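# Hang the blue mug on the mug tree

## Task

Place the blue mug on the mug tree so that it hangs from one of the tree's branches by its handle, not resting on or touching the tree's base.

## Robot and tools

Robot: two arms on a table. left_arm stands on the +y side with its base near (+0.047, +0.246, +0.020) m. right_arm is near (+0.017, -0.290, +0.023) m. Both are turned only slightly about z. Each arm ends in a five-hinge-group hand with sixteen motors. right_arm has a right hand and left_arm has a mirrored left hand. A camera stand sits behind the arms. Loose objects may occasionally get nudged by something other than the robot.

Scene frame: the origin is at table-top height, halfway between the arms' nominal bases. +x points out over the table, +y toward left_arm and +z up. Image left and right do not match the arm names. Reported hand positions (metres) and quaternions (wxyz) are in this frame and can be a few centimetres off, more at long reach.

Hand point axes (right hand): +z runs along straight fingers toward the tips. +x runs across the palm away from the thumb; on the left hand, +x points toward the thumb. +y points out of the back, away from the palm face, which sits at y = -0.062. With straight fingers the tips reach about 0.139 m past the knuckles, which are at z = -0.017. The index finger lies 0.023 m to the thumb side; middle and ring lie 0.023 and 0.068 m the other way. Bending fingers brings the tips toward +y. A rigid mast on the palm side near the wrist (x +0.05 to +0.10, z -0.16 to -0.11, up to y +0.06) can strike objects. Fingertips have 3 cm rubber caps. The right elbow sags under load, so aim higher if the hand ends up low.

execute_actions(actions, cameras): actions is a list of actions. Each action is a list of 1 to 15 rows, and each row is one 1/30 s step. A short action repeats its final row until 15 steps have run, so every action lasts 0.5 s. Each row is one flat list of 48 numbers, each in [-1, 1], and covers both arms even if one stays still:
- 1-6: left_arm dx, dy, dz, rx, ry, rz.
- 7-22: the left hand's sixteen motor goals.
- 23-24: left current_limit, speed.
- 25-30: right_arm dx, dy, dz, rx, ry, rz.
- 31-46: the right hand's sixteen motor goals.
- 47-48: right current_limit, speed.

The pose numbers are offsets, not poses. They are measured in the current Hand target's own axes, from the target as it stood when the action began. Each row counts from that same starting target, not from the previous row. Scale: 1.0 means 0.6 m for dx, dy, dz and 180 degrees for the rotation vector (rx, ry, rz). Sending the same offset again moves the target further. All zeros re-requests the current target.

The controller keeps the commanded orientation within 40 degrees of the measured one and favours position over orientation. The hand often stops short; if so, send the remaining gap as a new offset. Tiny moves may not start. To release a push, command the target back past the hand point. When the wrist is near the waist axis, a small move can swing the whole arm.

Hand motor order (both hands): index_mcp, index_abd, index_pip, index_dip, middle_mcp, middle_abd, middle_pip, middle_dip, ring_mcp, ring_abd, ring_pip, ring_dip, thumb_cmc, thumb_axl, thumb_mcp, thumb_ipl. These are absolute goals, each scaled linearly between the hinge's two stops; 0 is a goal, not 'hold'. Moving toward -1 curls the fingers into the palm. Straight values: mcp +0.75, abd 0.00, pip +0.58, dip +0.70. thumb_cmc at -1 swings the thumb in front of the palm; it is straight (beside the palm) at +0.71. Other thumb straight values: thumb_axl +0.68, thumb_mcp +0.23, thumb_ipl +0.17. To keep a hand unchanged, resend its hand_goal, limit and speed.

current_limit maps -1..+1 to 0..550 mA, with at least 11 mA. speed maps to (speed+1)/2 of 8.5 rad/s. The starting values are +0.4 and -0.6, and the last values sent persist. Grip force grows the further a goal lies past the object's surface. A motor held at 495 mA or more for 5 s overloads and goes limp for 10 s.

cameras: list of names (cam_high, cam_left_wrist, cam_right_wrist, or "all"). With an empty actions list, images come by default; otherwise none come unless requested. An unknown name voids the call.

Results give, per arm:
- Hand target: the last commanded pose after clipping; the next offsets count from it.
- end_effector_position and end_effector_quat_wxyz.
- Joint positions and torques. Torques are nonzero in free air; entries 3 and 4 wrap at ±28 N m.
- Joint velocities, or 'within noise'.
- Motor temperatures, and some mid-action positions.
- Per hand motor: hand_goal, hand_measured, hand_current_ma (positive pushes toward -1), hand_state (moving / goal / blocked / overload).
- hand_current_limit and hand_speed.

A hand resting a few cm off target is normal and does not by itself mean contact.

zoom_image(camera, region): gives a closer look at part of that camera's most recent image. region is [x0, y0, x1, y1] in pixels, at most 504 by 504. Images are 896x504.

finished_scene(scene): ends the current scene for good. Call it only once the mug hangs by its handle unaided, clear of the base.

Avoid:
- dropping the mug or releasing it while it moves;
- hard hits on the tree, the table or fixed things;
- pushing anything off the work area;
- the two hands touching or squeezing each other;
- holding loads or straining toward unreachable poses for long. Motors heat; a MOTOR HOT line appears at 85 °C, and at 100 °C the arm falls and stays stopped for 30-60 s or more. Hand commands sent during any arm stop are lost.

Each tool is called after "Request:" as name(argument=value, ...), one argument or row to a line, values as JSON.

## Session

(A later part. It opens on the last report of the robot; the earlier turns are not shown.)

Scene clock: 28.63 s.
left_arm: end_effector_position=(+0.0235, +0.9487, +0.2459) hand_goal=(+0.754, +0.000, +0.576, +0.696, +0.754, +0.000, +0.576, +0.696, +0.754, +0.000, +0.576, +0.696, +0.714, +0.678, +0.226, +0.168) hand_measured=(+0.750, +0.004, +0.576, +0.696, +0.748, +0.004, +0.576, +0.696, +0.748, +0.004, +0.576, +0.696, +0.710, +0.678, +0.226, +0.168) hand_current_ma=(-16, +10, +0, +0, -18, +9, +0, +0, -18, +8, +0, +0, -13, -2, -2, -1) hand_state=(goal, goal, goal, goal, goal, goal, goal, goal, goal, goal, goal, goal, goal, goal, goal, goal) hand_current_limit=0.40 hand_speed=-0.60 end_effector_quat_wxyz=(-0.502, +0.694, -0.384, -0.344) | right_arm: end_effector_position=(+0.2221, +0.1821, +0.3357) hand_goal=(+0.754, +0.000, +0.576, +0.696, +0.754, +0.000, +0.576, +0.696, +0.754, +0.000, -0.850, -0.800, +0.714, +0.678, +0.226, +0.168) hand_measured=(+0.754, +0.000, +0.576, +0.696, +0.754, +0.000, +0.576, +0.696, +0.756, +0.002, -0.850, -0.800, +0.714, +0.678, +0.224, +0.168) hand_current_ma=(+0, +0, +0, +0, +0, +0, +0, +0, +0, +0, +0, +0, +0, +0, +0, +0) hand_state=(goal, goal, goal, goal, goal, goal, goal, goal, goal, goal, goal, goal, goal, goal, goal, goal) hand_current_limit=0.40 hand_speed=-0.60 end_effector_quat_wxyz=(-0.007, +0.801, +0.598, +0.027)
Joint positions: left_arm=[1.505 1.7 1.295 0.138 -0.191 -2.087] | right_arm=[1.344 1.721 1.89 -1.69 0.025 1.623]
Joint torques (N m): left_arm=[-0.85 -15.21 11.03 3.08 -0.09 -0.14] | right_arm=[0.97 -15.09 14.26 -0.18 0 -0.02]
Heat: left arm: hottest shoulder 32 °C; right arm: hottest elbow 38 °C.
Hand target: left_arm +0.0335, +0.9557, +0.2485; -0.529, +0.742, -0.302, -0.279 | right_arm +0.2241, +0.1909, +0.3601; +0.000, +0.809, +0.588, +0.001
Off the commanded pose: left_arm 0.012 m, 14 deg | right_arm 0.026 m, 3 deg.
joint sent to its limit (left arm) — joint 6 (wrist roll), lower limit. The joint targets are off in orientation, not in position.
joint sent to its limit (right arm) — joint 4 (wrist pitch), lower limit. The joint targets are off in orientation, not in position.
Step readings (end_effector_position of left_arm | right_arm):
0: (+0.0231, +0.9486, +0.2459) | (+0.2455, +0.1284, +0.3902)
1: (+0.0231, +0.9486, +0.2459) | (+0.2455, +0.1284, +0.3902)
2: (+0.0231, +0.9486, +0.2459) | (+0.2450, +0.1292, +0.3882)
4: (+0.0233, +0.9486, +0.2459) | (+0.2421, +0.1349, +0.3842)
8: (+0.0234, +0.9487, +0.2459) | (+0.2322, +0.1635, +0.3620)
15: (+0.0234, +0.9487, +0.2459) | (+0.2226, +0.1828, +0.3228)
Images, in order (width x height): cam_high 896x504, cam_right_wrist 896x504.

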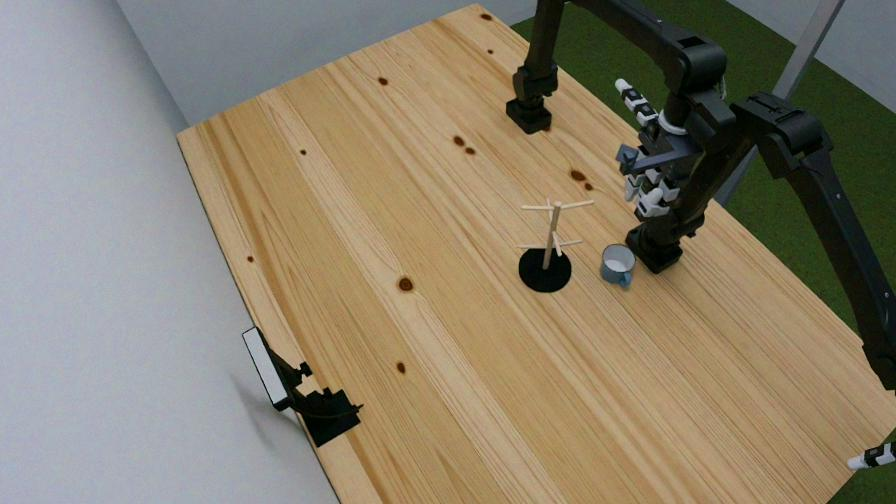

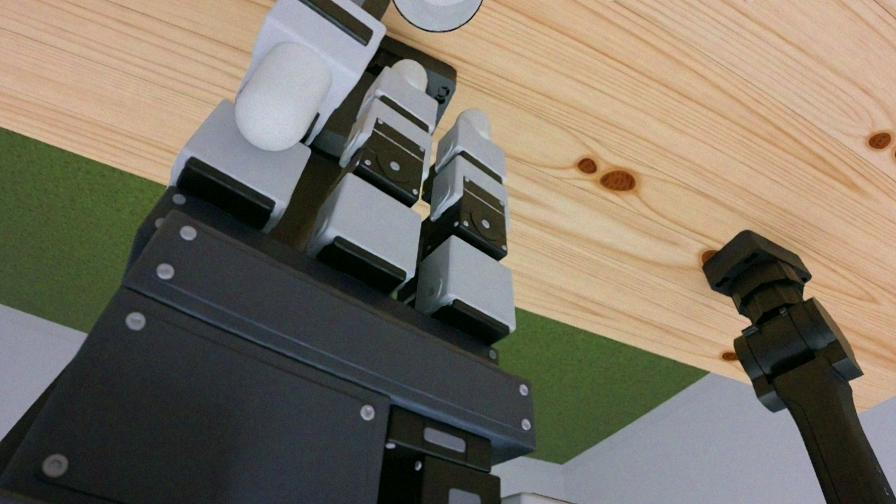

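Request:
execute_actions(
  actions=[
    [[0,0,0,0,0,0, 0.754,0,0.576,0.696,0.754,0,0.576,0.696,0.754,0,0.576,0.696,0.714,0.678,0.226,0.168,0.4,-0.6, 0.023,-0.004,0.167,0,0,0, 0.754,0,0.576,0.696,0.754,0,0.576,0.696,0.754,0,-0.85,-0.8,0.714,0.678,0.226,0.168,0.4,-0.6]],
  ],
  cameras=["cam_high", "cam_right_wrist"],
)

Scene clock: 29.83 s.
left_arm: end_effector_position=(+0.0235, +0.9487, +0.2459) hand_goal=(+0.754, +0.000, +0.576, +0.696, +0.754, +0.000, +0.576, +0.696, +0.754, +0.000, +0.576, +0.696, +0.714, +0.678, +0.226, +0.168) hand_measured=(+0.750, +0.004, +0.576, +0.696, +0.748, +0.004, +0.576, +0.696, +0.748, +0.004, +0.576, +0.696, +0.710, +0.678, +0.226, +0.168) hand_current_ma=(-16, +10, +0, +0, -18, +9, +0, +0, -18, +8, +0, +0, -13, -2, -2, -1) hand_state=(goal, goal, goal, goal, goal, goal, goal, goal, goal, goal, goal, goal, goal, goal, goal, goal) hand_current_limit=0.40 hand_speed=-0.60 end_effector_quat_wxyz=(-0.502, +0.694, -0.384, -0.344) | right_arm: end_effector_position=(+0.2238, +0.2057, +0.2577) hand_goal=(+0.754, +0.000, +0.576, +0.696, +0.754, +0.000, +0.576, +0.696, +0.754, +0.000, -0.850, -0.800, +0.714, +0.678, +0.226, +0.168) hand_measured=(+0.754, +0.000, +0.576, +0.696, +0.754, +0.000, +0.576, +0.696, +0.756, +0.002, -0.850, -0.800, +0.714, +0.678, +0.224, +0.168) hand_current_ma=(+0, +0, +0, +0, +0, +0, +0, +0, +0, +0, +0, +0, +0, +0, +0, +0) hand_state=(goal, goal, goal, goal, goal, goal, goal, goal, goal, goal, goal, goal, goal, goal, goal, goal) hand_current_limit=0.40 hand_speed=-0.60 end_effector_quat_wxyz=(+0.005, +0.804, +0.595, -0.004)
Joint positions: left_arm=[1.505 1.7 1.295 0.138 -0.191 -2.087] | right_arm=[1.344 1.816 1.816 -1.584 0.003 1.63]
Joint torques (N m): left_arm=[-0.62 -15.27 11.03 3.11 -0.09 -0.15] | right_arm=[0.03 -16.56 9.31 0.2 -0.02 0.01]
Heat: left arm: hottest shoulder 32 °C; right arm: hottest elbow 38 °C.
Hand target: left_arm +0.0335, +0.9557, +0.2485; -0.529, +0.742, -0.302, -0.280 | right_arm +0.2263, +0.2050, +0.2600; +0.000, +0.809, +0.588, +0.001
Off the commanded pose: left_arm 0.013 m, 14 deg | right_arm 0.003 m, 1 deg.
joint sent to its limit (left arm) — joint 6 (wrist roll), lower limit. The joint targets are off in orientation, not in position.
Step readings (end_effector_position of left_arm | right_arm):
0: (+0.0235, +0.9487, +0.2459) | (+0.2221, +0.1820, +0.3357)
1: (+0.0235, +0.9487, +0.2459) | (+0.2220, +0.1821, +0.3357)
2: (+0.0235, +0.9487, +0.2459) | (+0.2217, +0.1833, +0.3351)
4: (+0.0235, +0.9487, +0.2459) | (+0.2217, +0.1899, +0.3295)
8: (+0.0235, +0.9487, +0.2459) | (+0.2221, +0.1969, +0.3038)
15: (+0.0235, +0.9487, +0.2459) | (+0.2236, +0.2050, +0.2591)
Images, in order (width x height): cam_high 896x504, cam_right_wrist 896x504.

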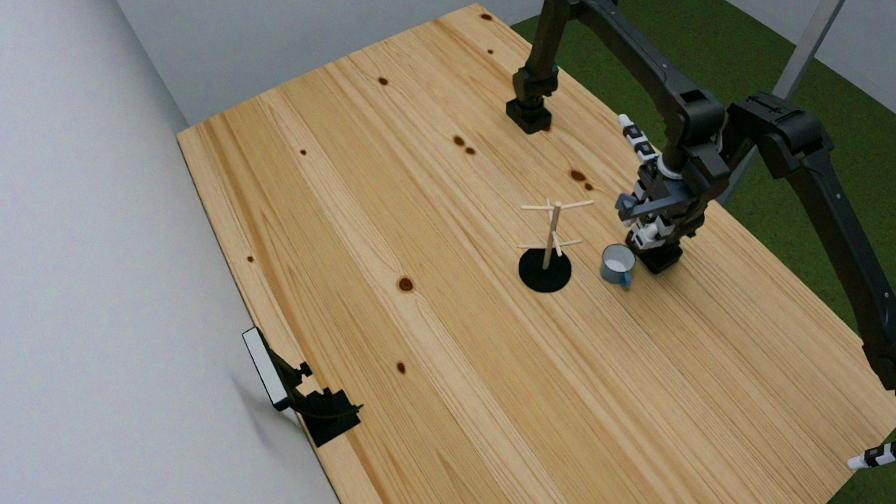

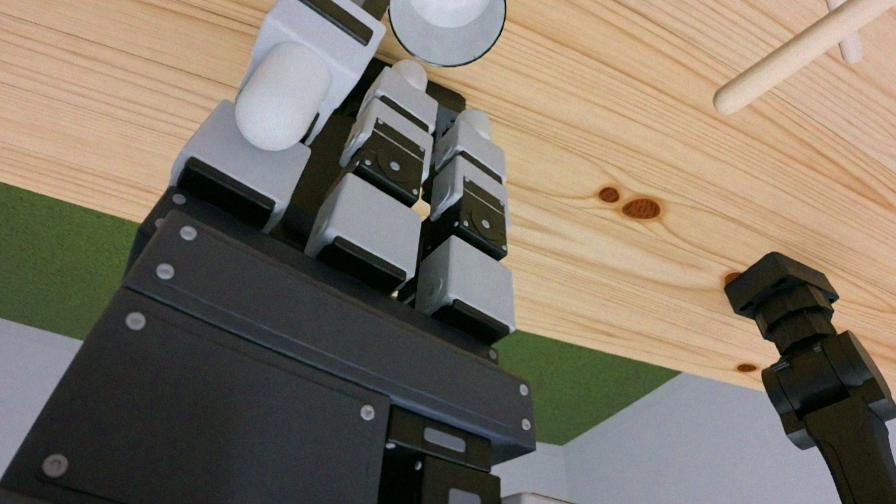

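Request:
execute_actions(
  actions=[
    [[0,0,0,0,0,0, 0.754,0,0.576,0.696,0.754,0,0.576,0.696,0.754,0,0.576,0.696,0.714,0.678,0.226,0.168,0.4,-0.6, 0.0275,0.0265,0.04,0,0,0, 0.754,-0.07,0.576,0.696,0.754,0.07,0.576,0.696,0.754,0,-0.85,-0.8,0.714,0.678,0.226,0.168,0.4,-0.6]],
  ],
  cameras=["cam_high", "cam_right_wrist"],
)

Request:
zoom_image(
  camera="cam_high",
  region=[560, 180, 760, 300],
)

Scene clock: 30.97 s.
left_arm: end_effector_position=(+0.0235, +0.9487, +0.2459) hand_goal=(+0.754, +0.000, +0.576, +0.696, +0.754, +0.000, +0.576, +0.696, +0.754, +0.000, +0.576, +0.696, +0.714, +0.678, +0.226, +0.168) hand_measured=(+0.750, +0.004, +0.576, +0.696, +0.748, +0.004, +0.576, +0.696, +0.748, +0.004, +0.576, +0.696, +0.710, +0.678, +0.226, +0.168) hand_current_ma=(-16, +10, +0, +0, -18, +9, +0, +0, -18, +8, +0, +0, -13, -2, -2, -1) hand_state=(goal, goal, goal, goal, goal, goal, goal, goal, goal, goal, goal, goal, goal, goal, goal, goal) hand_current_limit=0.40 hand_speed=-0.60 end_effector_quat_wxyz=(-0.502, +0.694, -0.384, -0.344) | right_arm: end_effector_position=(+0.2418, +0.2125, +0.2424) hand_goal=(+0.754, -0.070, +0.576, +0.696, +0.754, +0.070, +0.576, +0.696, +0.754, +0.000, -0.850, -0.800, +0.714, +0.678, +0.226, +0.168) hand_measured=(+0.754, -0.066, +0.576, +0.696, +0.754, +0.066, +0.576, +0.696, +0.756, +0.002, -0.850, -0.800, +0.714, +0.678, +0.224, +0.168) hand_current_ma=(+0, +0, +0, +0, +0, +0, +0, +0, +0, +0, +0, +0, +0, +0, +0, +0) hand_state=(goal, goal, goal, goal, goal, goal, goal, goal, goal, goal, goal, goal, goal, goal, goal, goal) hand_current_limit=0.40 hand_speed=-0.60 end_effector_quat_wxyz=(+0.000, +0.811, +0.585, +0.002)
Joint positions: left_arm=[1.505 1.7 1.295 0.138 -0.191 -2.087] | right_arm=[1.314 1.843 1.816 -1.541 0.003 1.625]
Joint torques (N m): left_arm=[-0.67 -15.21 11 3.06 -0.09 -0.15] | right_arm=[-0.32 -15.5 9.55 0.31 0 -0.18]
Heat: left arm: hottest shoulder 32 °C; right arm: hottest elbow 38 °C.
Hand target: left_arm +0.0335, +0.9557, +0.2485; -0.529, +0.742, -0.302, -0.280 | right_arm +0.2467, +0.2157, +0.2360; +0.000, +0.809, +0.588, +0.001
Off the commanded pose: left_arm 0.013 m, 14 deg | right_arm 0.009 m, 0 deg.
joint sent to its limit (left arm) — joint 6 (wrist roll), lower limit. The joint targets are off in orientation, not in position.
Step readings (end_effector_position of left_arm | right_arm):
0: (+0.0235, +0.9487, +0.2459) | (+0.2238, +0.2057, +0.2577)
1: (+0.0235, +0.9487, +0.2459) | (+0.2238, +0.2058, +0.2577)
2: (+0.0235, +0.9487, +0.2459) | (+0.2242, +0.2064, +0.2576)
4: (+0.0235, +0.9487, +0.2459) | (+0.2262, +0.2093, +0.2567)
8: (+0.0235, +0.9487, +0.2459) | (+0.2337, +0.2122, +0.2531)
15: (+0.0235, +0.9487, +0.2459) | (+0.2418, +0.2123, +0.2434)
Images, in order (width x height): cam_high 896x504, cam_right_wrist 896x504.

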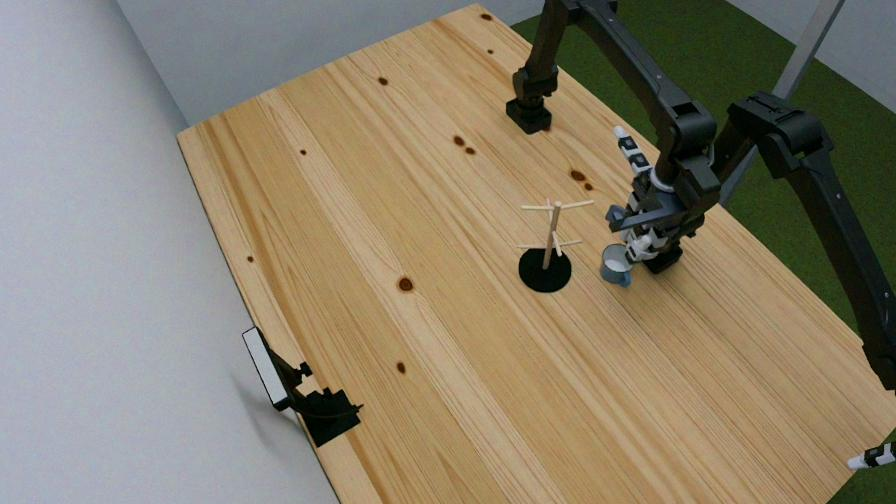

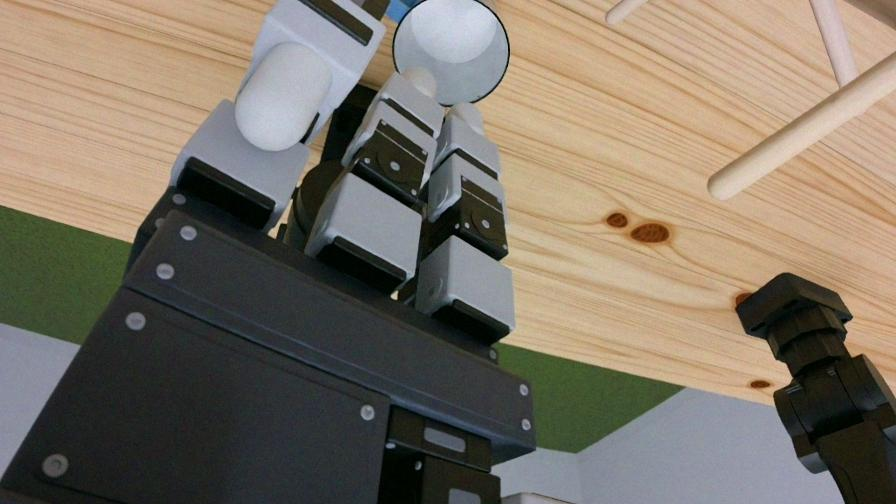

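Scaled by 2.520.

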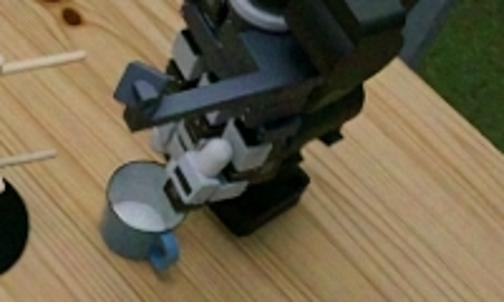

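Request:
execute_actions(
  actions=[
    [[0,0,0,0,0,0, 0.754,0,0.576,0.696,0.754,0,0.576,0.696,0.754,0,0.576,0.696,0.714,0.678,0.226,0.168,0.4,-0.6, 0,0,0.125,0,0,0, 0.754,-0.07,0.576,0.696,0.754,0.07,0.576,0.696,0.754,0,-0.85,-0.8,0.714,0.678,0.226,0.168,0.4,-0.6]],
  ],
  cameras=["cam_right_wrist"],
)

Request:
zoom_image(
  camera="cam_right_wrist",
  region=[250, 0, 750, 250],
)

Scene clock: 31.90 s.
left_arm: end_effector_position=(+0.0235, +0.9487, +0.2459) hand_goal=(+0.754, +0.000, +0.576, +0.696, +0.754, +0.000, +0.576, +0.696, +0.754, +0.000, +0.576, +0.696, +0.714, +0.678, +0.226, +0.168) hand_measured=(+0.750, +0.004, +0.576, +0.696, +0.748, +0.004, +0.576, +0.696, +0.748, +0.004, +0.576, +0.696, +0.710, +0.678, +0.226, +0.168) hand_current_ma=(-16, +10, +0, +0, -18, +9, +0, +0, -18, +8, +0, +0, -13, -2, -2, -1) hand_state=(goal, goal, goal, goal, goal, goal, goal, goal, goal, goal, goal, goal, goal, goal, goal, goal) hand_current_limit=0.40 hand_speed=-0.60 end_effector_quat_wxyz=(-0.502, +0.694, -0.384, -0.344) | right_arm: end_effector_position=(+0.2422, +0.2144, +0.1624) hand_goal=(+0.754, -0.070, +0.576, +0.696, +0.754, +0.070, +0.576, +0.696, +0.754, +0.000, -0.850, -0.800, +0.714, +0.678, +0.226, +0.168) hand_measured=(+0.754, -0.066, +0.576, +0.698, +0.754, +0.068, +0.576, +0.696, +0.756, +0.002, -0.850, -0.800, +0.714, +0.678, +0.224, +0.168) hand_current_ma=(+0, +0, +0, +0, +0, +0, +0, +0, +0, +0, +0, +0, +0, +0, +0, +0) hand_state=(goal, goal, goal, goal, goal, goal, goal, goal, goal, goal, goal, goal, goal, goal, goal, goal) hand_current_limit=0.40 hand_speed=-0.60 end_effector_quat_wxyz=(+0.003, +0.810, +0.586, -0.003)
Joint positions: left_arm=[1.505 1.7 1.295 0.138 -0.191 -2.087] | right_arm=[1.314 1.882 1.662 -1.359 0.002 1.624]
Joint torques (N m): left_arm=[-0.67 -15.27 10.99 3.07 -0.09 -0.15] | right_arm=[-0.21 -16.56 9.03 0.42 0.06 -0.19]
Heat: left arm: hottest shoulder 32 °C; right arm: hottest elbow 38 °C.
Hand target: left_arm +0.0335, +0.9557, +0.2485; -0.529, +0.742, -0.302, -0.280 | right_arm +0.2469, +0.2157, +0.1611; +0.000, +0.809, +0.588, +0.001
Off the commanded pose: left_arm 0.013 m, 14 deg | right_arm 0.005 m, 1 deg.
joint sent to its limit (left arm) — joint 6 (wrist roll), lower limit. The joint targets are off in orientation, not in position.
Step readings (end_effector_position of left_arm | right_arm):
0: (+0.0235, +0.9487, +0.2459) | (+0.2418, +0.2125, +0.2424)
1: (+0.0235, +0.9487, +0.2459) | (+0.2419, +0.2128, +0.2421)
2: (+0.0235, +0.9487, +0.2459) | (+0.2422, +0.2140, +0.2385)
4: (+0.0235, +0.9487, +0.2459) | (+0.2428, +0.2167, +0.2259)
8: (+0.0235, +0.9487, +0.2459) | (+0.2416, +0.2120, +0.1899)
15: (+0.0235, +0.9487, +0.2459) | (+0.2418, +0.2128, +0.1614)
Images, in order (width x height): cam_right_wrist 896x504.

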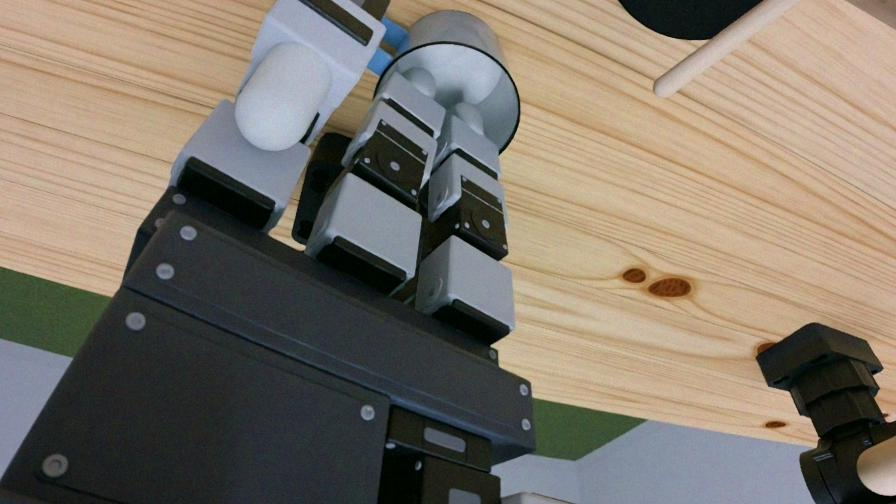

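Scaled by 1.008.

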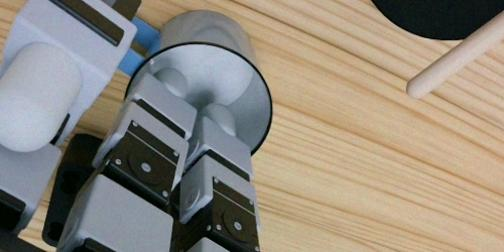

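Request:
execute_actions(
  actions=[
    [[0,0,0,0,0,0, 0.754,0,0.576,0.696,0.754,0,0.576,0.696,0.754,0,0.576,0.696,0.714,0.678,0.226,0.168,0.4,-0.6, 0,0,-0.047,0,0,0, 0.754,-0.07,0.576,0.696,0.754,0.07,0.576,0.696,0.754,0,-0.85,-0.8,0.714,0.678,0.226,0.168,0.4,-0.6]],
    [[0,0,0,0,0,0, 0.754,0,0.576,0.696,0.754,0,0.576,0.696,0.754,0,0.576,0.696,0.714,0.678,0.226,0.168,0.4,-0.6, -0.098,0.0055,0,0,0,0, 0.754,-0.07,0.576,0.696,0.754,0.07,0.576,0.696,0.754,0,-0.85,-0.8,0.714,0.678,0.226,0.168,0.4,-0.6]],
  ],
  cameras=["cam_high", "cam_right_wrist"],
)

Scene clock: 34.60 s.
left_arm: end_effector_position=(+0.0235, +0.9487, +0.2459) hand_goal=(+0.754, +0.000, +0.576, +0.696, +0.754, +0.000, +0.576, +0.696, +0.754, +0.000, +0.576, +0.696, +0.714, +0.678, +0.226, +0.168) hand_measured=(+0.750, +0.004, +0.576, +0.696, +0.748, +0.004, +0.576, +0.696, +0.748, +0.004, +0.576, +0.696, +0.710, +0.678, +0.226, +0.168) hand_current_ma=(-16, +10, +0, +0, -18, +9, +0, +0, -18, +8, +0, +0, -13, -2, -2, -1) hand_state=(goal, goal, goal, goal, goal, goal, goal, goal, goal, goal, goal, goal, goal, goal, goal, goal) hand_current_limit=0.40 hand_speed=-0.60 end_effector_quat_wxyz=(-0.502, +0.694, -0.384, -0.344) | right_arm: end_effector_position=(+0.2277, +0.1607, +0.1968) hand_goal=(+0.754, -0.070, +0.576, +0.696, +0.754, +0.070, +0.576, +0.696, +0.754, +0.000, -0.850, -0.800, +0.714, +0.678, +0.226, +0.168) hand_measured=(+0.754, -0.072, +0.576, +0.698, +0.754, +0.068, +0.576, +0.696, +0.756, +0.002, -0.850, -0.800, +0.714, +0.678, +0.224, +0.168) hand_current_ma=(+0, +0, +0, +0, +0, +0, +0, +0, +0, +0, +0, +0, +0, +0, +0, +0) hand_state=(goal, goal, goal, goal, goal, goal, goal, goal, goal, goal, goal, goal, goal, goal, goal, goal) hand_current_limit=0.40 hand_speed=-0.60 end_effector_quat_wxyz=(-0.003, +0.810, +0.587, +0.005)
Joint positions: left_arm=[1.505 1.7 1.295 0.138 -0.191 -2.087] | right_arm=[1.314 1.707 1.509 -1.363 0.002 1.622]
Joint torques (N m): left_arm=[-0.73 -15.33 11.02 3.06 -0.08 -0.14] | right_arm=[-0.38 -13.98 8.4 0.28 0.05 -0.2]
Heat: left arm: hottest shoulder 32 °C; right arm: hottest elbow 38 °C.
Hand target: left_arm +0.0335, +0.9557, +0.2485; -0.529, +0.742, -0.302, -0.280 | right_arm +0.2318, +0.1587, +0.1891; +0.000, +0.809, +0.588, +0.001
Off the commanded pose: left_arm 0.013 m, 14 deg | right_arm 0.009 m, 1 deg.
joint sent to its limit (left arm) — joint 6 (wrist roll), lower limit. The joint targets are off in orientation, not in position.
Step readings (end_effector_position of left_arm | right_arm):
0: (+0.0235, +0.9487, +0.2459) | (+0.2423, +0.2144, +0.1624)
1: (+0.0235, +0.9487, +0.2459) | (+0.2423, +0.2144, +0.1624)
2: (+0.0235, +0.9487, +0.2459) | (+0.2422, +0.2142, +0.1624)
4: (+0.0235, +0.9487, +0.2459) | (+0.2416, +0.2120, +0.1631)
8: (+0.0235, +0.9487, +0.2459) | (+0.2402, +0.2067, +0.1643)
15: (+0.0235, +0.9487, +0.2459) | (+0.2397, +0.2049, +0.1659)
16: (+0.0235, +0.9487, +0.2459) | (+0.2397, +0.2049, +0.1663)
17: (+0.0235, +0.9487, +0.2459) | (+0.2394, +0.2039, +0.1675)
19: (+0.0235, +0.9487, +0.2459) | (+0.2372, +0.1959, +0.1686)
23: (+0.0235, +0.9487, +0.2459) | (+0.2297, +0.1681, +0.1799)
30: (+0.0235, +0.9487, +0.2459) | (+0.2283, +0.1630, +0.2003)
Images, in order (width x height): cam_high 896x504, cam_right_wrist 896x504.

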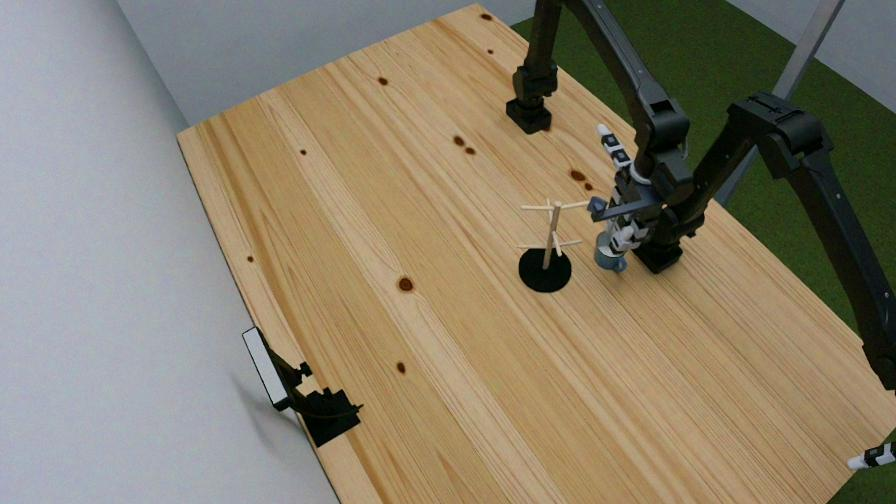

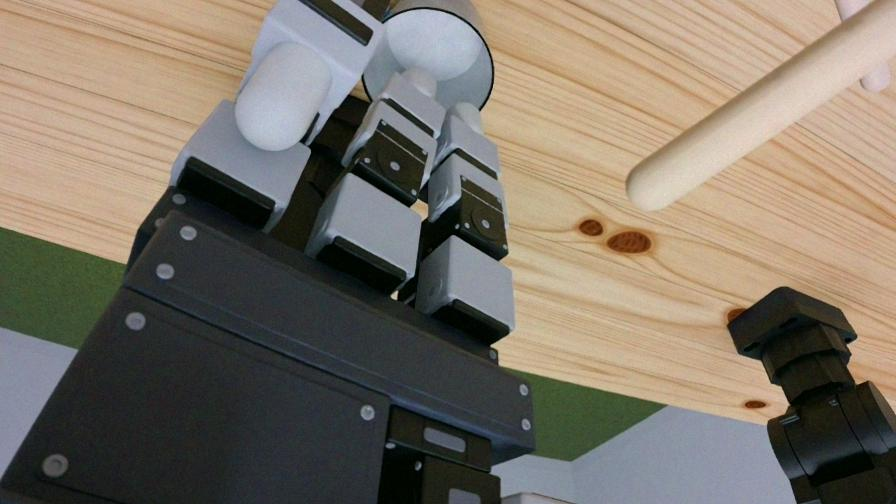

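Request:
execute_actions(
  actions=[
    [[0,0,0,0,0,0, 0.754,0,0.576,0.696,0.754,0,0.576,0.696,0.754,0,0.576,0.696,0.714,0.678,0.226,0.168,0.4,-0.6, -0.119,0.0387,0,0,0,0, 0.754,-0.07,0.576,0.696,0.754,0.07,0.576,0.696,0.754,0,-0.85,-0.8,0.714,0.678,0.226,0.168,0.4,-0.6]],
    [[0,0,0,0,0,0, 0.754,0,0.576,0.696,0.754,0,0.576,0.696,0.754,0,0.576,0.696,0.714,0.678,0.226,0.168,0.4,-0.6, -0.119,0.0387,0,0,0,0, 0.754,-0.07,0.576,0.696,0.754,0.07,0.576,0.696,0.754,0,-0.85,-0.8,0.714,0.678,0.226,0.168,0.4,-0.6]],
  ],
  cameras=["cam_high", "cam_right_wrist"],
)

Scene clock: 36.27 s.
left_arm: end_effector_position=(+0.0235, +0.9487, +0.2459) hand_goal=(+0.754, +0.000, +0.576, +0.696, +0.754, +0.000, +0.576, +0.696, +0.754, +0.000, +0.576, +0.696, +0.714, +0.678, +0.226, +0.168) hand_measured=(+0.750, +0.004, +0.576, +0.696, +0.748, +0.004, +0.576, +0.696, +0.748, +0.004, +0.576, +0.696, +0.710, +0.678, +0.226, +0.168) hand_current_ma=(-16, +10, +0, +0, -18, +9, +0, +0, -18, +8, +0, +0, -13, -2, -2, -1) hand_state=(goal, goal, goal, goal, goal, goal, goal, goal, goal, goal, goal, goal, goal, goal, goal, goal) hand_current_limit=0.40 hand_speed=-0.60 end_effector_quat_wxyz=(-0.502, +0.694, -0.384, -0.344) | right_arm: end_effector_position=(+0.2296, +0.0132, +0.1937) hand_goal=(+0.754, -0.070, +0.576, +0.696, +0.754, +0.070, +0.576, +0.696, +0.754, +0.000, -0.850, -0.800, +0.714, +0.678, +0.226, +0.168) hand_measured=(+0.754, -0.072, +0.576, +0.698, +0.754, +0.068, +0.576, +0.696, +0.756, +0.002, -0.850, -0.800, +0.714, +0.678, +0.222, +0.168) hand_current_ma=(+0, +0, +0, +0, +0, +0, +0, +0, +0, +0, +0, +0, +0, +0, -1, +0) hand_state=(goal, goal, goal, goal, goal, goal, goal, goal, goal, goal, goal, goal, goal, goal, goal, goal) hand_current_limit=0.40 hand_speed=-0.60 end_effector_quat_wxyz=(-0.002, +0.810, +0.586, +0.005)
Joint positions: left_arm=[1.505 1.7 1.295 0.138 -0.191 -2.087] | right_arm=[1.207 1.351 1.096 -1.304 0.002 1.515]
Joint torques (N m): left_arm=[-0.62 -15.15 11 3.07 -0.09 -0.14] | right_arm=[-0.32 -9.41 8.13 0.01 0.03 -0.18]
Heat: left arm: hottest shoulder 32 °C; right arm: hottest elbow 38 °C.
Hand target: left_arm +0.0335, +0.9557, +0.2485; -0.529, +0.742, -0.302, -0.280 | right_arm +0.2317, +0.0086, +0.1889; +0.000, +0.809, +0.588, +0.001
Off the commanded pose: left_arm 0.013 m, 14 deg | right_arm 0.007 m, 1 deg.
joint sent to its limit (left arm) — joint 6 (wrist roll), lower limit. The joint targets are off in orientation, not in position.
Step readings (end_effector_position of left_arm | right_arm):
0: (+0.0235, +0.9487, +0.2459) | (+0.2277, +0.1607, +0.1968)
1: (+0.0235, +0.9487, +0.2459) | (+0.2276, +0.1603, +0.1963)
2: (+0.0235, +0.9487, +0.2459) | (+0.2271, +0.1572, +0.1939)
4: (+0.0235, +0.9487, +0.2459) | (+0.2250, +0.1409, +0.1874)
8: (+0.0235, +0.9487, +0.2459) | (+0.2230, +0.0968, +0.1818)
15: (+0.0235, +0.9487, +0.2459) | (+0.2288, +0.0862, +0.1942)
16: (+0.0235, +0.9487, +0.2459) | (+0.2287, +0.0861, +0.1943)
17: (+0.0235, +0.9487, +0.2459) | (+0.2290, +0.0829, +0.1927)
19: (+0.0235, +0.9487, +0.2459) | (+0.2263, +0.0669, +0.1872)
23: (+0.0235, +0.9487, +0.2459) | (+0.2239, +0.0223, +0.1813)
30: (+0.0235, +0.9487, +0.2459) | (+0.2291, +0.0124, +0.1937)
Images, in order (width x height): cam_high 896x504, cam_right_wrist 896x504.

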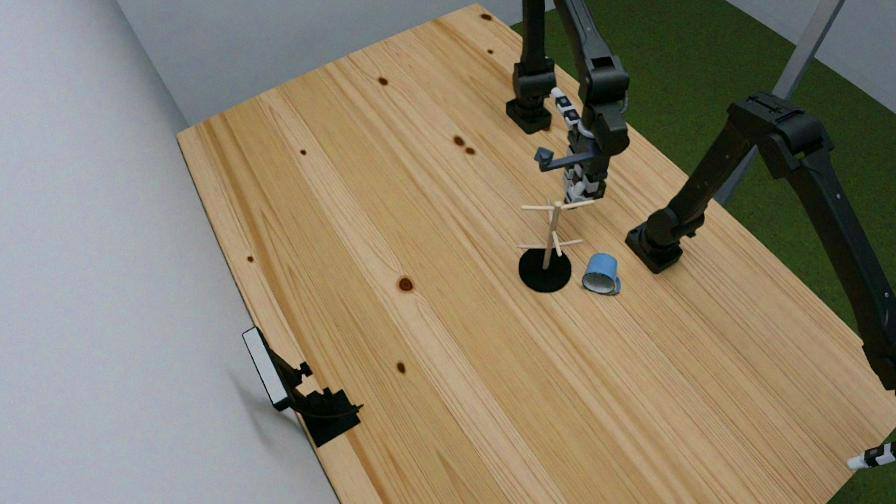

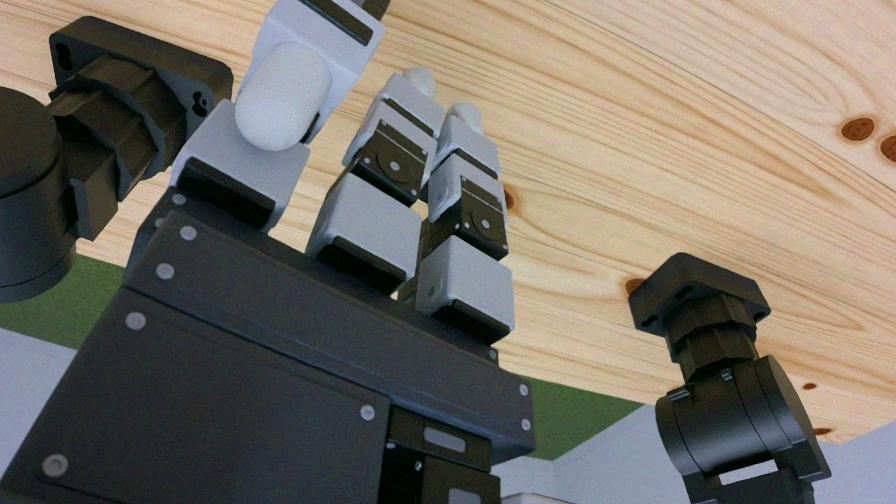

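Request:
zoom_image(
  camera="cam_high",
  region=[560, 230, 680, 310],
)

Scaled by 4.200.

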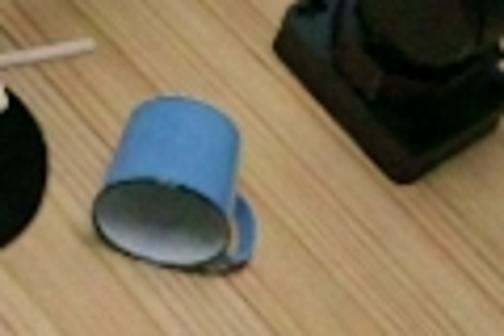

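Request:
execute_actions(
  actions=[
    [[0,0,0,0,0,0, 0.754,0,0.576,0.696,0.754,0,0.576,0.696,0.754,0,0.576,0.696,0.714,0.678,0.226,0.168,0.4,-0.6, 0,0,-0.1,0,0,-0.178, 0.754,-0.07,0.576,0.696,0.754,0.07,0.576,0.696,0.754,0,-0.85,-0.8,0.714,0.678,-0.67,0.168,0.4,-0.6]],
    [[0,0,0,0,0,0, 0.754,0,0.576,0.696,0.754,0,0.576,0.696,0.754,0,0.576,0.696,0.714,0.678,0.226,0.168,0.4,-0.6, 0,0,0,0,0,-0.178, 0.754,0,0.576,0.696,0.754,0,0.576,0.696,0.754,0,-0.85,-0.8,-0.5,0.678,-0.67,0.168,0.4,-0.6]],
    [[0,0,0,0,0,0, 0.754,0,0.576,0.696,0.754,0,0.576,0.696,0.754,0,0.576,0.696,0.714,0.678,0.226,0.168,0.4,-0.6, 0,0,0,0,0,0, 0.754,0,0.576,0.696,0.754,0,0.576,0.696,0.754,0,-0.85,-0.8,-0.5,0.678,-0.67,0.168,0.4,-0.6]],
  ],
  cameras=["cam_high", "cam_right_wrist"],
)

Scene clock: 40.80 s.
left_arm: end_effector_position=(+0.0235, +0.9487, +0.2459) hand_goal=(+0.754, +0.000, +0.576, +0.696, +0.754, +0.000, +0.576, +0.696, +0.754, +0.000, +0.576, +0.696, +0.714, +0.678, +0.226, +0.168) hand_measured=(+0.750, +0.004, +0.576, +0.696, +0.748, +0.004, +0.576, +0.696, +0.748, +0.004, +0.576, +0.696, +0.710, +0.678, +0.226, +0.168) hand_current_ma=(-16, +10, +0, +0, -18, +9, +0, +0, -18, +8, +0, +0, -13, -2, -2, -1) hand_state=(goal, goal, goal, goal, goal, goal, goal, goal, goal, goal, goal, goal, goal, goal, goal, goal) hand_current_limit=0.40 hand_speed=-0.60 end_effector_quat_wxyz=(-0.502, +0.694, -0.384, -0.344) | right_arm: end_effector_position=(+0.2302, +0.0130, +0.2529) hand_goal=(+0.754, +0.000, +0.576, +0.696, +0.754, +0.000, +0.576, +0.696, +0.754, +0.000, -0.850, -0.800, -0.500, +0.678, -0.670, +0.168) hand_measured=(+0.754, -0.002, +0.576, +0.698, +0.754, +0.002, +0.576, +0.696, +0.756, +0.002, -0.850, -0.800, -0.496, +0.680, -0.668, +0.168) hand_current_ma=(+0, +0, +0, +0, +0, +0, +0, +0, +0, +0, +0, +0, +0, +0, +0, +0) hand_state=(goal, goal, goal, goal, goal, goal, goal, goal, goal, goal, goal, goal, goal, goal, goal, goal) hand_current_limit=0.40 hand_speed=-0.60 end_effector_quat_wxyz=(+0.002, +0.374, +0.927, +0.009)
Joint positions: left_arm=[1.505 1.7 1.295 0.138 -0.191 -2.087] | right_arm=[1.094 1.088 1.032 -1.495 0.003 0.281]
Joint torques (N m): left_arm=[-0.67 -15.21 10.97 3.1 -0.09 -0.15] | right_arm=[-0.44 -5.95 9.32 -0.32 -0.07 -0.19]
Heat: left arm: hottest elbow 33 °C; right arm: hottest elbow 38 °C.
Hand target: left_arm +0.0335, +0.9557, +0.2485; -0.529, +0.742, -0.302, -0.280 | right_arm +0.2316, +0.0087, +0.2490; +0.001, +0.374, +0.927, +0.001
Off the commanded pose: left_arm 0.013 m, 14 deg | right_arm 0.006 m, 1 deg.
joint sent to its limit (left arm) — joint 6 (wrist roll), lower limit. The joint targets are off in orientation, not in position.
Step readings (end_effector_position of left_arm | right_arm):
0: (+0.0235, +0.9487, +0.2459) | (+0.2296, +0.0132, +0.1937)
1: (+0.0235, +0.9487, +0.2459) | (+0.2298, +0.0134, +0.1938)
2: (+0.0235, +0.9487, +0.2459) | (+0.2312, +0.0131, +0.1957)
4: (+0.0235, +0.9487, +0.2459) | (+0.2331, +0.0096, +0.2039)
8: (+0.0235, +0.9487, +0.2459) | (+0.2308, +0.0023, +0.2336)
15: (+0.0235, +0.9487, +0.2459) | (+0.2256, +0.0042, +0.2524)
16: (+0.0235, +0.9487, +0.2459) | (+0.2259, +0.0052, +0.2518)
17: (+0.0235, +0.9487, +0.2459) | (+0.2267, +0.0075, +0.2514)
19: (+0.0235, +0.9487, +0.2459) | (+0.2281, +0.0093, +0.2501)
23: (+0.0235, +0.9487, +0.2459) | (+0.2267, +0.0042, +0.2473)
30: (+0.0235, +0.9487, +0.2459) | (+0.2316, +0.0071, +0.2539)
31: (+0.0235, +0.9487, +0.2459) | (+0.2320, +0.0078, +0.2537)
32: (+0.0235, +0.9487, +0.2459) | (+0.2321, +0.0086, +0.2536)
34: (+0.0235, +0.9487, +0.2459) | (+0.2319, +0.0096, +0.2533)
38: (+0.0235, +0.9487, +0.2459) | (+0.2311, +0.0113, +0.2531)
45: (+0.0235, +0.9487, +0.2459) | (+0.2304, +0.0125, +0.2529)
Images, in order (width x height): cam_high 896x504, cam_right_wrist 896x504.

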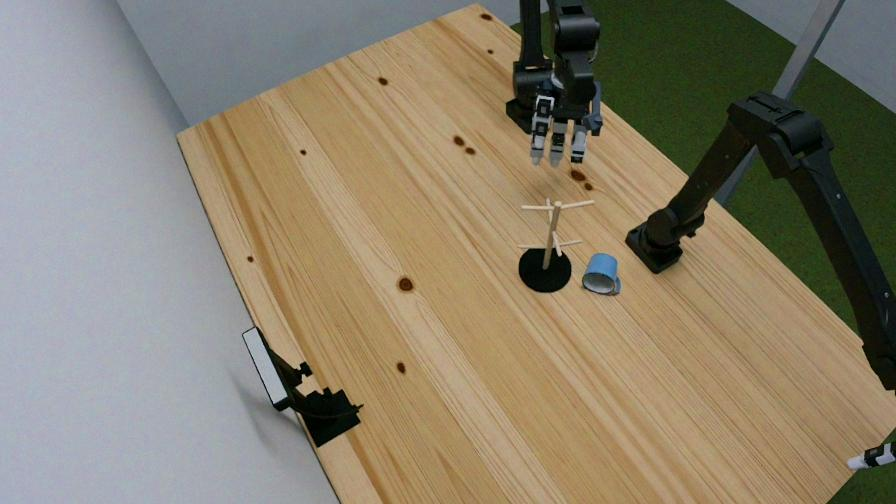

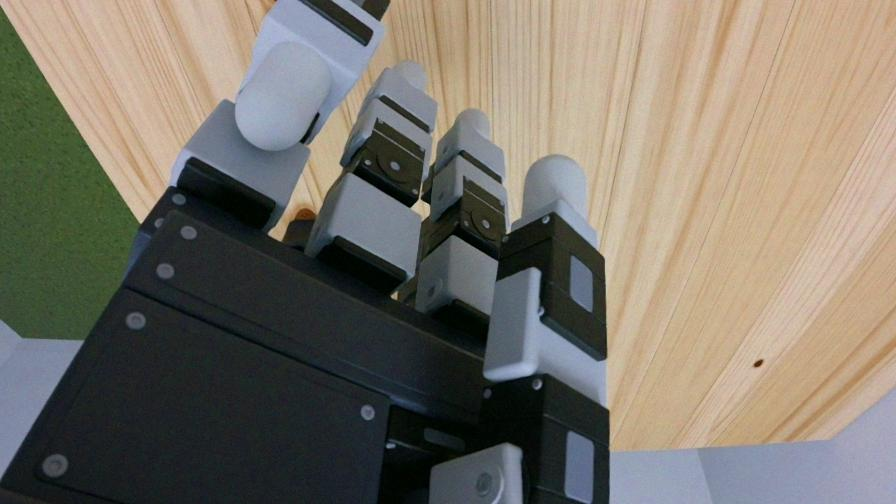

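Request:
execute_actions(
  actions=[
    [[0,0,0,0,0,0, 0.754,0,0.576,0.696,0.754,0,0.576,0.696,0.754,0,0.576,0.696,0.714,0.678,0.226,0.168,0.4,-0.6, 0,0,-0.02,0,0,0.18, 0.754,0,0.576,0.696,0.754,0,-0.85,-0.8,0.754,0,-0.85,-0.8,-0.5,0.678,-0.67,0.168,0.4,-0.6]],
    [[0,0,0,0,0,0, 0.754,0,0.576,0.696,0.754,0,0.576,0.696,0.754,0,0.576,0.696,0.714,0.678,0.226,0.168,0.4,-0.6, 0,0,0,0,0,0.18, 0.754,0,0.576,0.696,0.754,0,-0.85,-0.8,0.754,0,-0.85,-0.8,-0.5,0.678,-0.67,0.168,0.4,-0.6]],
    [[0,0,0,0,0,0, 0.754,0,0.576,0.696,0.754,0,0.576,0.696,0.754,0,0.576,0.696,0.714,0.678,0.226,0.168,0.4,-0.6, 0,0,0,0,0,0.14, 0.754,0,0.576,0.696,0.754,0,-0.85,-0.8,0.754,0,-0.85,-0.8,-0.5,0.678,-0.67,0.168,0.4,-0.6]],
  ],
  cameras=["cam_high", "cam_right_wrist"],
)

Scene clock: 43.57 s.
left_arm: end_effector_position=(+0.0235, +0.9487, +0.2459) hand_goal=(+0.754, +0.000, +0.576, +0.696, +0.754, +0.000, +0.576, +0.696, +0.754, +0.000, +0.576, +0.696, +0.714, +0.678, +0.226, +0.168) hand_measured=(+0.750, +0.004, +0.576, +0.696, +0.748, +0.004, +0.576, +0.696, +0.748, +0.004, +0.576, +0.696, +0.710, +0.678, +0.226, +0.168) hand_current_ma=(-16, +10, +0, +0, -18, +9, +0, +0, -18, +8, +0, +0, -13, -2, -2, -1) hand_state=(goal, goal, goal, goal, goal, goal, goal, goal, goal, goal, goal, goal, goal, goal, goal, goal) hand_current_limit=0.40 hand_speed=-0.60 end_effector_quat_wxyz=(-0.502, +0.694, -0.384, -0.344) | right_arm: end_effector_position=(+0.2217, -0.0043, +0.2438) hand_goal=(+0.754, +0.000, +0.576, +0.696, +0.754, +0.000, -0.850, -0.800, +0.754, +0.000, -0.850, -0.800, -0.500, +0.678, -0.670, +0.168) hand_measured=(+0.754, -0.002, +0.576, +0.698, +0.754, +0.002, -0.844, -0.798, +0.756, +0.002, -0.850, -0.800, -0.498, +0.680, -0.670, +0.168) hand_current_ma=(+0, +0, +0, +0, +0, +0, +1, +0, +0, +0, +0, +0, +0, +0, +0, +0) hand_state=(goal, goal, goal, goal, goal, goal, goal, goal, goal, goal, goal, goal, goal, goal, goal, goal) hand_current_limit=0.40 hand_speed=-0.60 end_effector_quat_wxyz=(+0.012, +0.915, +0.403, -0.016)
Joint positions: left_arm=[1.505 1.7 1.295 0.138 -0.191 -2.087] | right_arm=[1.169 1.398 1.27 -1.482 -0.003 1.9]
Joint torques (N m): left_arm=[-0.73 -15.21 11 3.07 -0.09 -0.15] | right_arm=[-0.38 -9.23 14.27 -0.55 0.16 0.07]
Heat: left arm: hottest elbow 33 °C; right arm: hottest elbow 38 °C.
Hand target: left_arm +0.0335, +0.9557, +0.2485; -0.529, +0.742, -0.302, -0.280 | right_arm +0.2315, +0.0085, +0.2609; +0.000, +0.920, +0.391, +0.001
Off the commanded pose: left_arm 0.013 m, 14 deg | right_arm 0.024 m, 3 deg.
joint sent to its limit (left arm) — joint 6 (wrist roll), lower limit. The joint targets are off in orientation, not in position.
Step readings (end_effector_position of left_arm | right_arm):
0: (+0.0235, +0.9487, +0.2459) | (+0.2302, +0.0130, +0.2529)
1: (+0.0235, +0.9487, +0.2459) | (+0.2301, +0.0129, +0.2528)
2: (+0.0235, +0.9487, +0.2459) | (+0.2299, +0.0115, +0.2521)
4: (+0.0235, +0.9487, +0.2459) | (+0.2284, +0.0072, +0.2492)
8: (+0.0235, +0.9487, +0.2459) | (+0.2220, +0.0021, +0.2392)
15: (+0.0235, +0.9487, +0.2459) | (+0.2249, -0.0032, +0.2340)
16: (+0.0235, +0.9487, +0.2459) | (+0.2257, -0.0040, +0.2348)
17: (+0.0235, +0.9487, +0.2459) | (+0.2250, -0.0050, +0.2352)
19: (+0.0235, +0.9487, +0.2459) | (+0.2238, -0.0056, +0.2374)
23: (+0.0235, +0.9487, +0.2459) | (+0.2257, +0.0007, +0.2415)
30: (+0.0235, +0.9487, +0.2459) | (+0.2283, -0.0046, +0.2388)
31: (+0.0235, +0.9487, +0.2459) | (+0.2280, -0.0054, +0.2387)
32: (+0.0235, +0.9487, +0.2459) | (+0.2268, -0.0063, +0.2387)
34: (+0.0235, +0.9487, +0.2459) | (+0.2242, -0.0048, +0.2403)
38: (+0.0235, +0.9487, +0.2459) | (+0.2243, +0.0025, +0.2441)
45: (+0.0235, +0.9487, +0.2459) | (+0.2238, -0.0022, +0.2422)
Images, in order (width x height): cam_high 896x504, cam_right_wrist 896x504.

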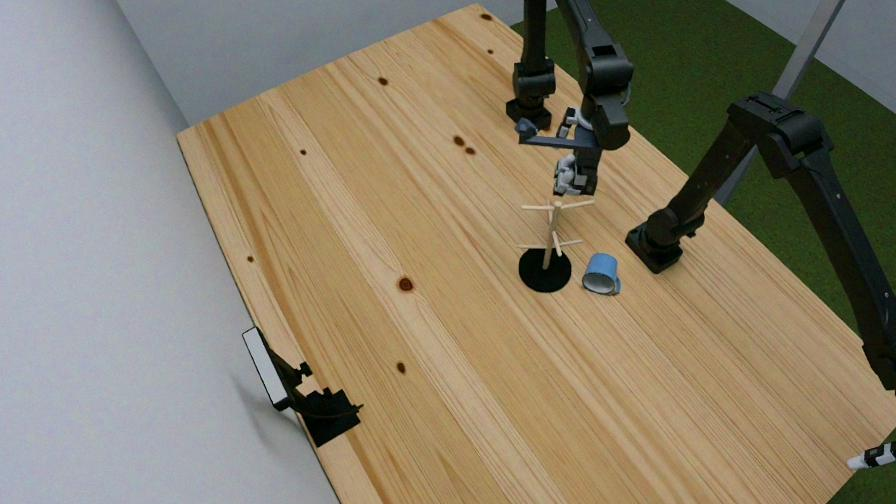

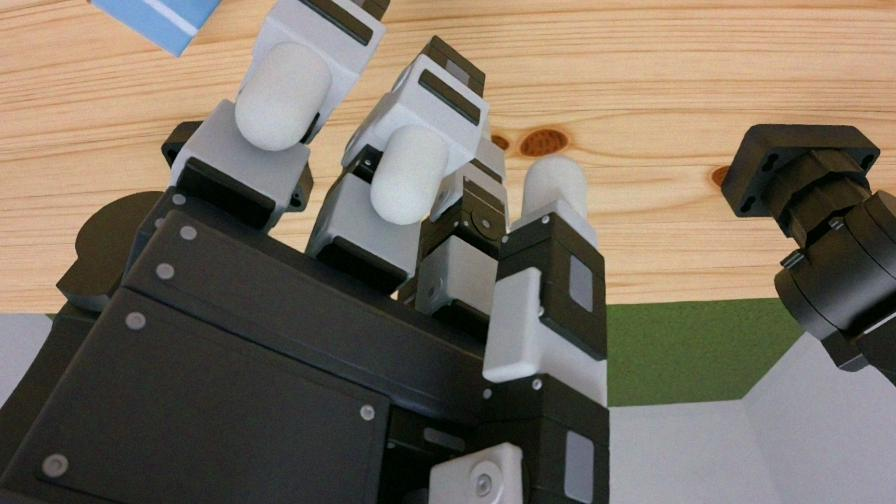

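Request:
execute_actions(
  actions=[
    [[0,0,0,0,0,0, 0.754,0,0.576,0.696,0.754,0,0.576,0.696,0.754,0,0.576,0.696,0.714,0.678,0.226,0.168,0.4,-0.6, 0.078,-0.1,0,0,0,0, 0.754,0,0.576,0.696,0.754,0,-0.85,-0.8,0.754,0,-0.85,-0.8,-0.5,0.678,-0.67,0.168,0.4,-0.6]],
    [[0,0,0,0,0,0, 0.754,0,0.576,0.696,0.754,0,0.576,0.696,0.754,0,0.576,0.696,0.714,0.678,0.226,0.168,0.4,-0.6, 0.078,-0.1,0,0,0,0, 0.754,0,0.576,0.696,0.754,0,-0.85,-0.8,0.754,0,-0.85,-0.8,-0.5,0.678,-0.67,0.168,0.4,-0.6]],
  ],
  cameras=["cam_high", "cam_right_wrist"],
)

Scene clock: 45.27 s.
left_arm: end_effector_position=(+0.0235, +0.9487, +0.2459) hand_goal=(+0.754, +0.000, +0.576, +0.696, +0.754, +0.000, +0.576, +0.696, +0.754, +0.000, +0.576, +0.696, +0.714, +0.678, +0.226, +0.168) hand_measured=(+0.750, +0.004, +0.576, +0.696, +0.748, +0.004, +0.576, +0.696, +0.748, +0.004, +0.576, +0.696, +0.710, +0.678, +0.226, +0.168) hand_current_ma=(-16, +10, +0, +0, -18, +9, +0, +0, -18, +8, +0, +0, -13, -2, -2, -1) hand_state=(goal, goal, goal, goal, goal, goal, goal, goal, goal, goal, goal, goal, goal, goal, goal, goal) hand_current_limit=0.40 hand_speed=-0.60 end_effector_quat_wxyz=(-0.502, +0.694, -0.384, -0.344) | right_arm: end_effector_position=(+0.2061, +0.1458, +0.2451) hand_goal=(+0.754, +0.000, +0.576, +0.696, +0.754, +0.000, -0.850, -0.800, +0.754, +0.000, -0.850, -0.800, -0.500, +0.678, -0.670, +0.168) hand_measured=(+0.754, -0.002, +0.576, +0.698, +0.754, +0.002, -0.844, -0.798, +0.756, +0.002, -0.850, -0.800, -0.498, +0.680, -0.670, +0.168) hand_current_ma=(+0, +0, +0, +0, +0, +0, +1, +0, +0, +0, +0, +0, +0, +0, +0, +0) hand_state=(goal, goal, goal, goal, goal, goal, goal, goal, goal, goal, goal, goal, goal, goal, goal, goal) hand_current_limit=0.40 hand_speed=-0.60 end_effector_quat_wxyz=(+0.015, +0.917, +0.398, -0.012)
Joint positions: left_arm=[1.505 1.7 1.295 0.138 -0.191 -2.087] | right_arm=[1.309 1.756 1.696 -1.548 0 2.052]
Joint torques (N m): left_arm=[-0.73 -15.27 11.03 3.07 -0.09 -0.15] | right_arm=[0.26 -14.39 14.05 -0.65 0.12 0]
Heat: left arm: hottest elbow 33 °C; right arm: hottest elbow 39 °C.
Hand target: left_arm +0.0335, +0.9557, +0.2485; -0.529, +0.742, -0.302, -0.280 | right_arm +0.2100, +0.1592, +0.2610; +0.000, +0.920, +0.391, +0.001
Off the commanded pose: left_arm 0.013 m, 14 deg | right_arm 0.021 m, 2 deg.
joint sent to its limit (left arm) — joint 6 (wrist roll), lower limit. The joint targets are off in orientation, not in position.
Step readings (end_effector_position of left_arm | right_arm):
0: (+0.0235, +0.9487, +0.2459) | (+0.2216, -0.0043, +0.2438)
1: (+0.0235, +0.9487, +0.2459) | (+0.2217, -0.0040, +0.2439)
2: (+0.0235, +0.9487, +0.2459) | (+0.2219, -0.0022, +0.2445)
4: (+0.0235, +0.9487, +0.2459) | (+0.2235, +0.0117, +0.2475)
8: (+0.0235, +0.9487, +0.2459) | (+0.2222, +0.0525, +0.2493)
15: (+0.0235, +0.9487, +0.2459) | (+0.2161, +0.0678, +0.2391)
16: (+0.0235, +0.9487, +0.2459) | (+0.2160, +0.0677, +0.2393)
17: (+0.0235, +0.9487, +0.2459) | (+0.2155, +0.0695, +0.2406)
19: (+0.0235, +0.9487, +0.2459) | (+0.2168, +0.0842, +0.2461)
23: (+0.0235, +0.9487, +0.2459) | (+0.2149, +0.1284, +0.2519)
30: (+0.0235, +0.9487, +0.2459) | (+0.2060, +0.1442, +0.2425)
Images, in order (width x height): cam_high 896x504, cam_right_wrist 896x504.

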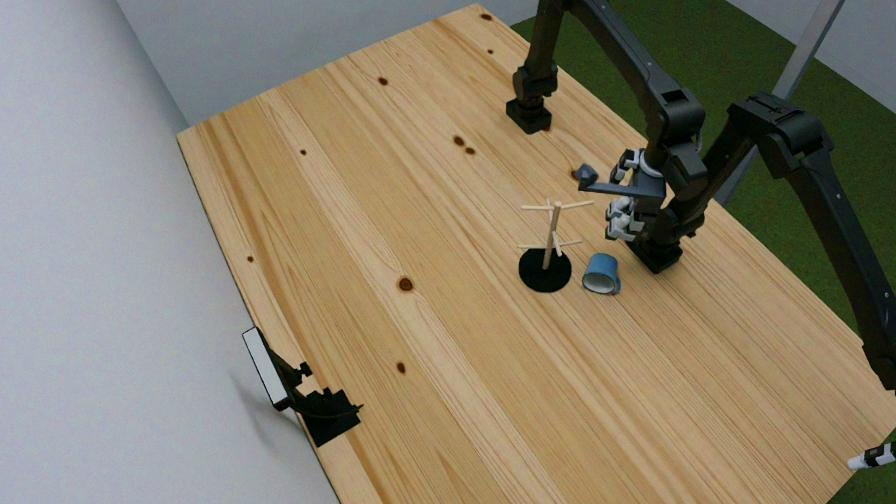

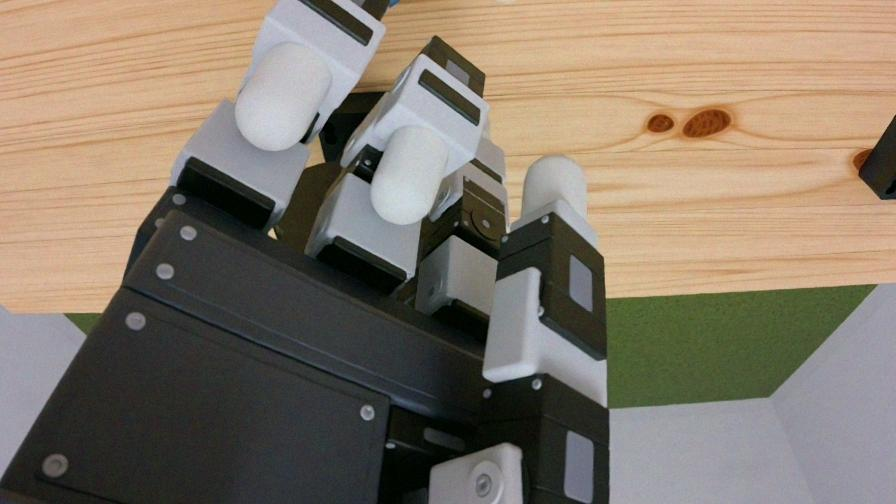

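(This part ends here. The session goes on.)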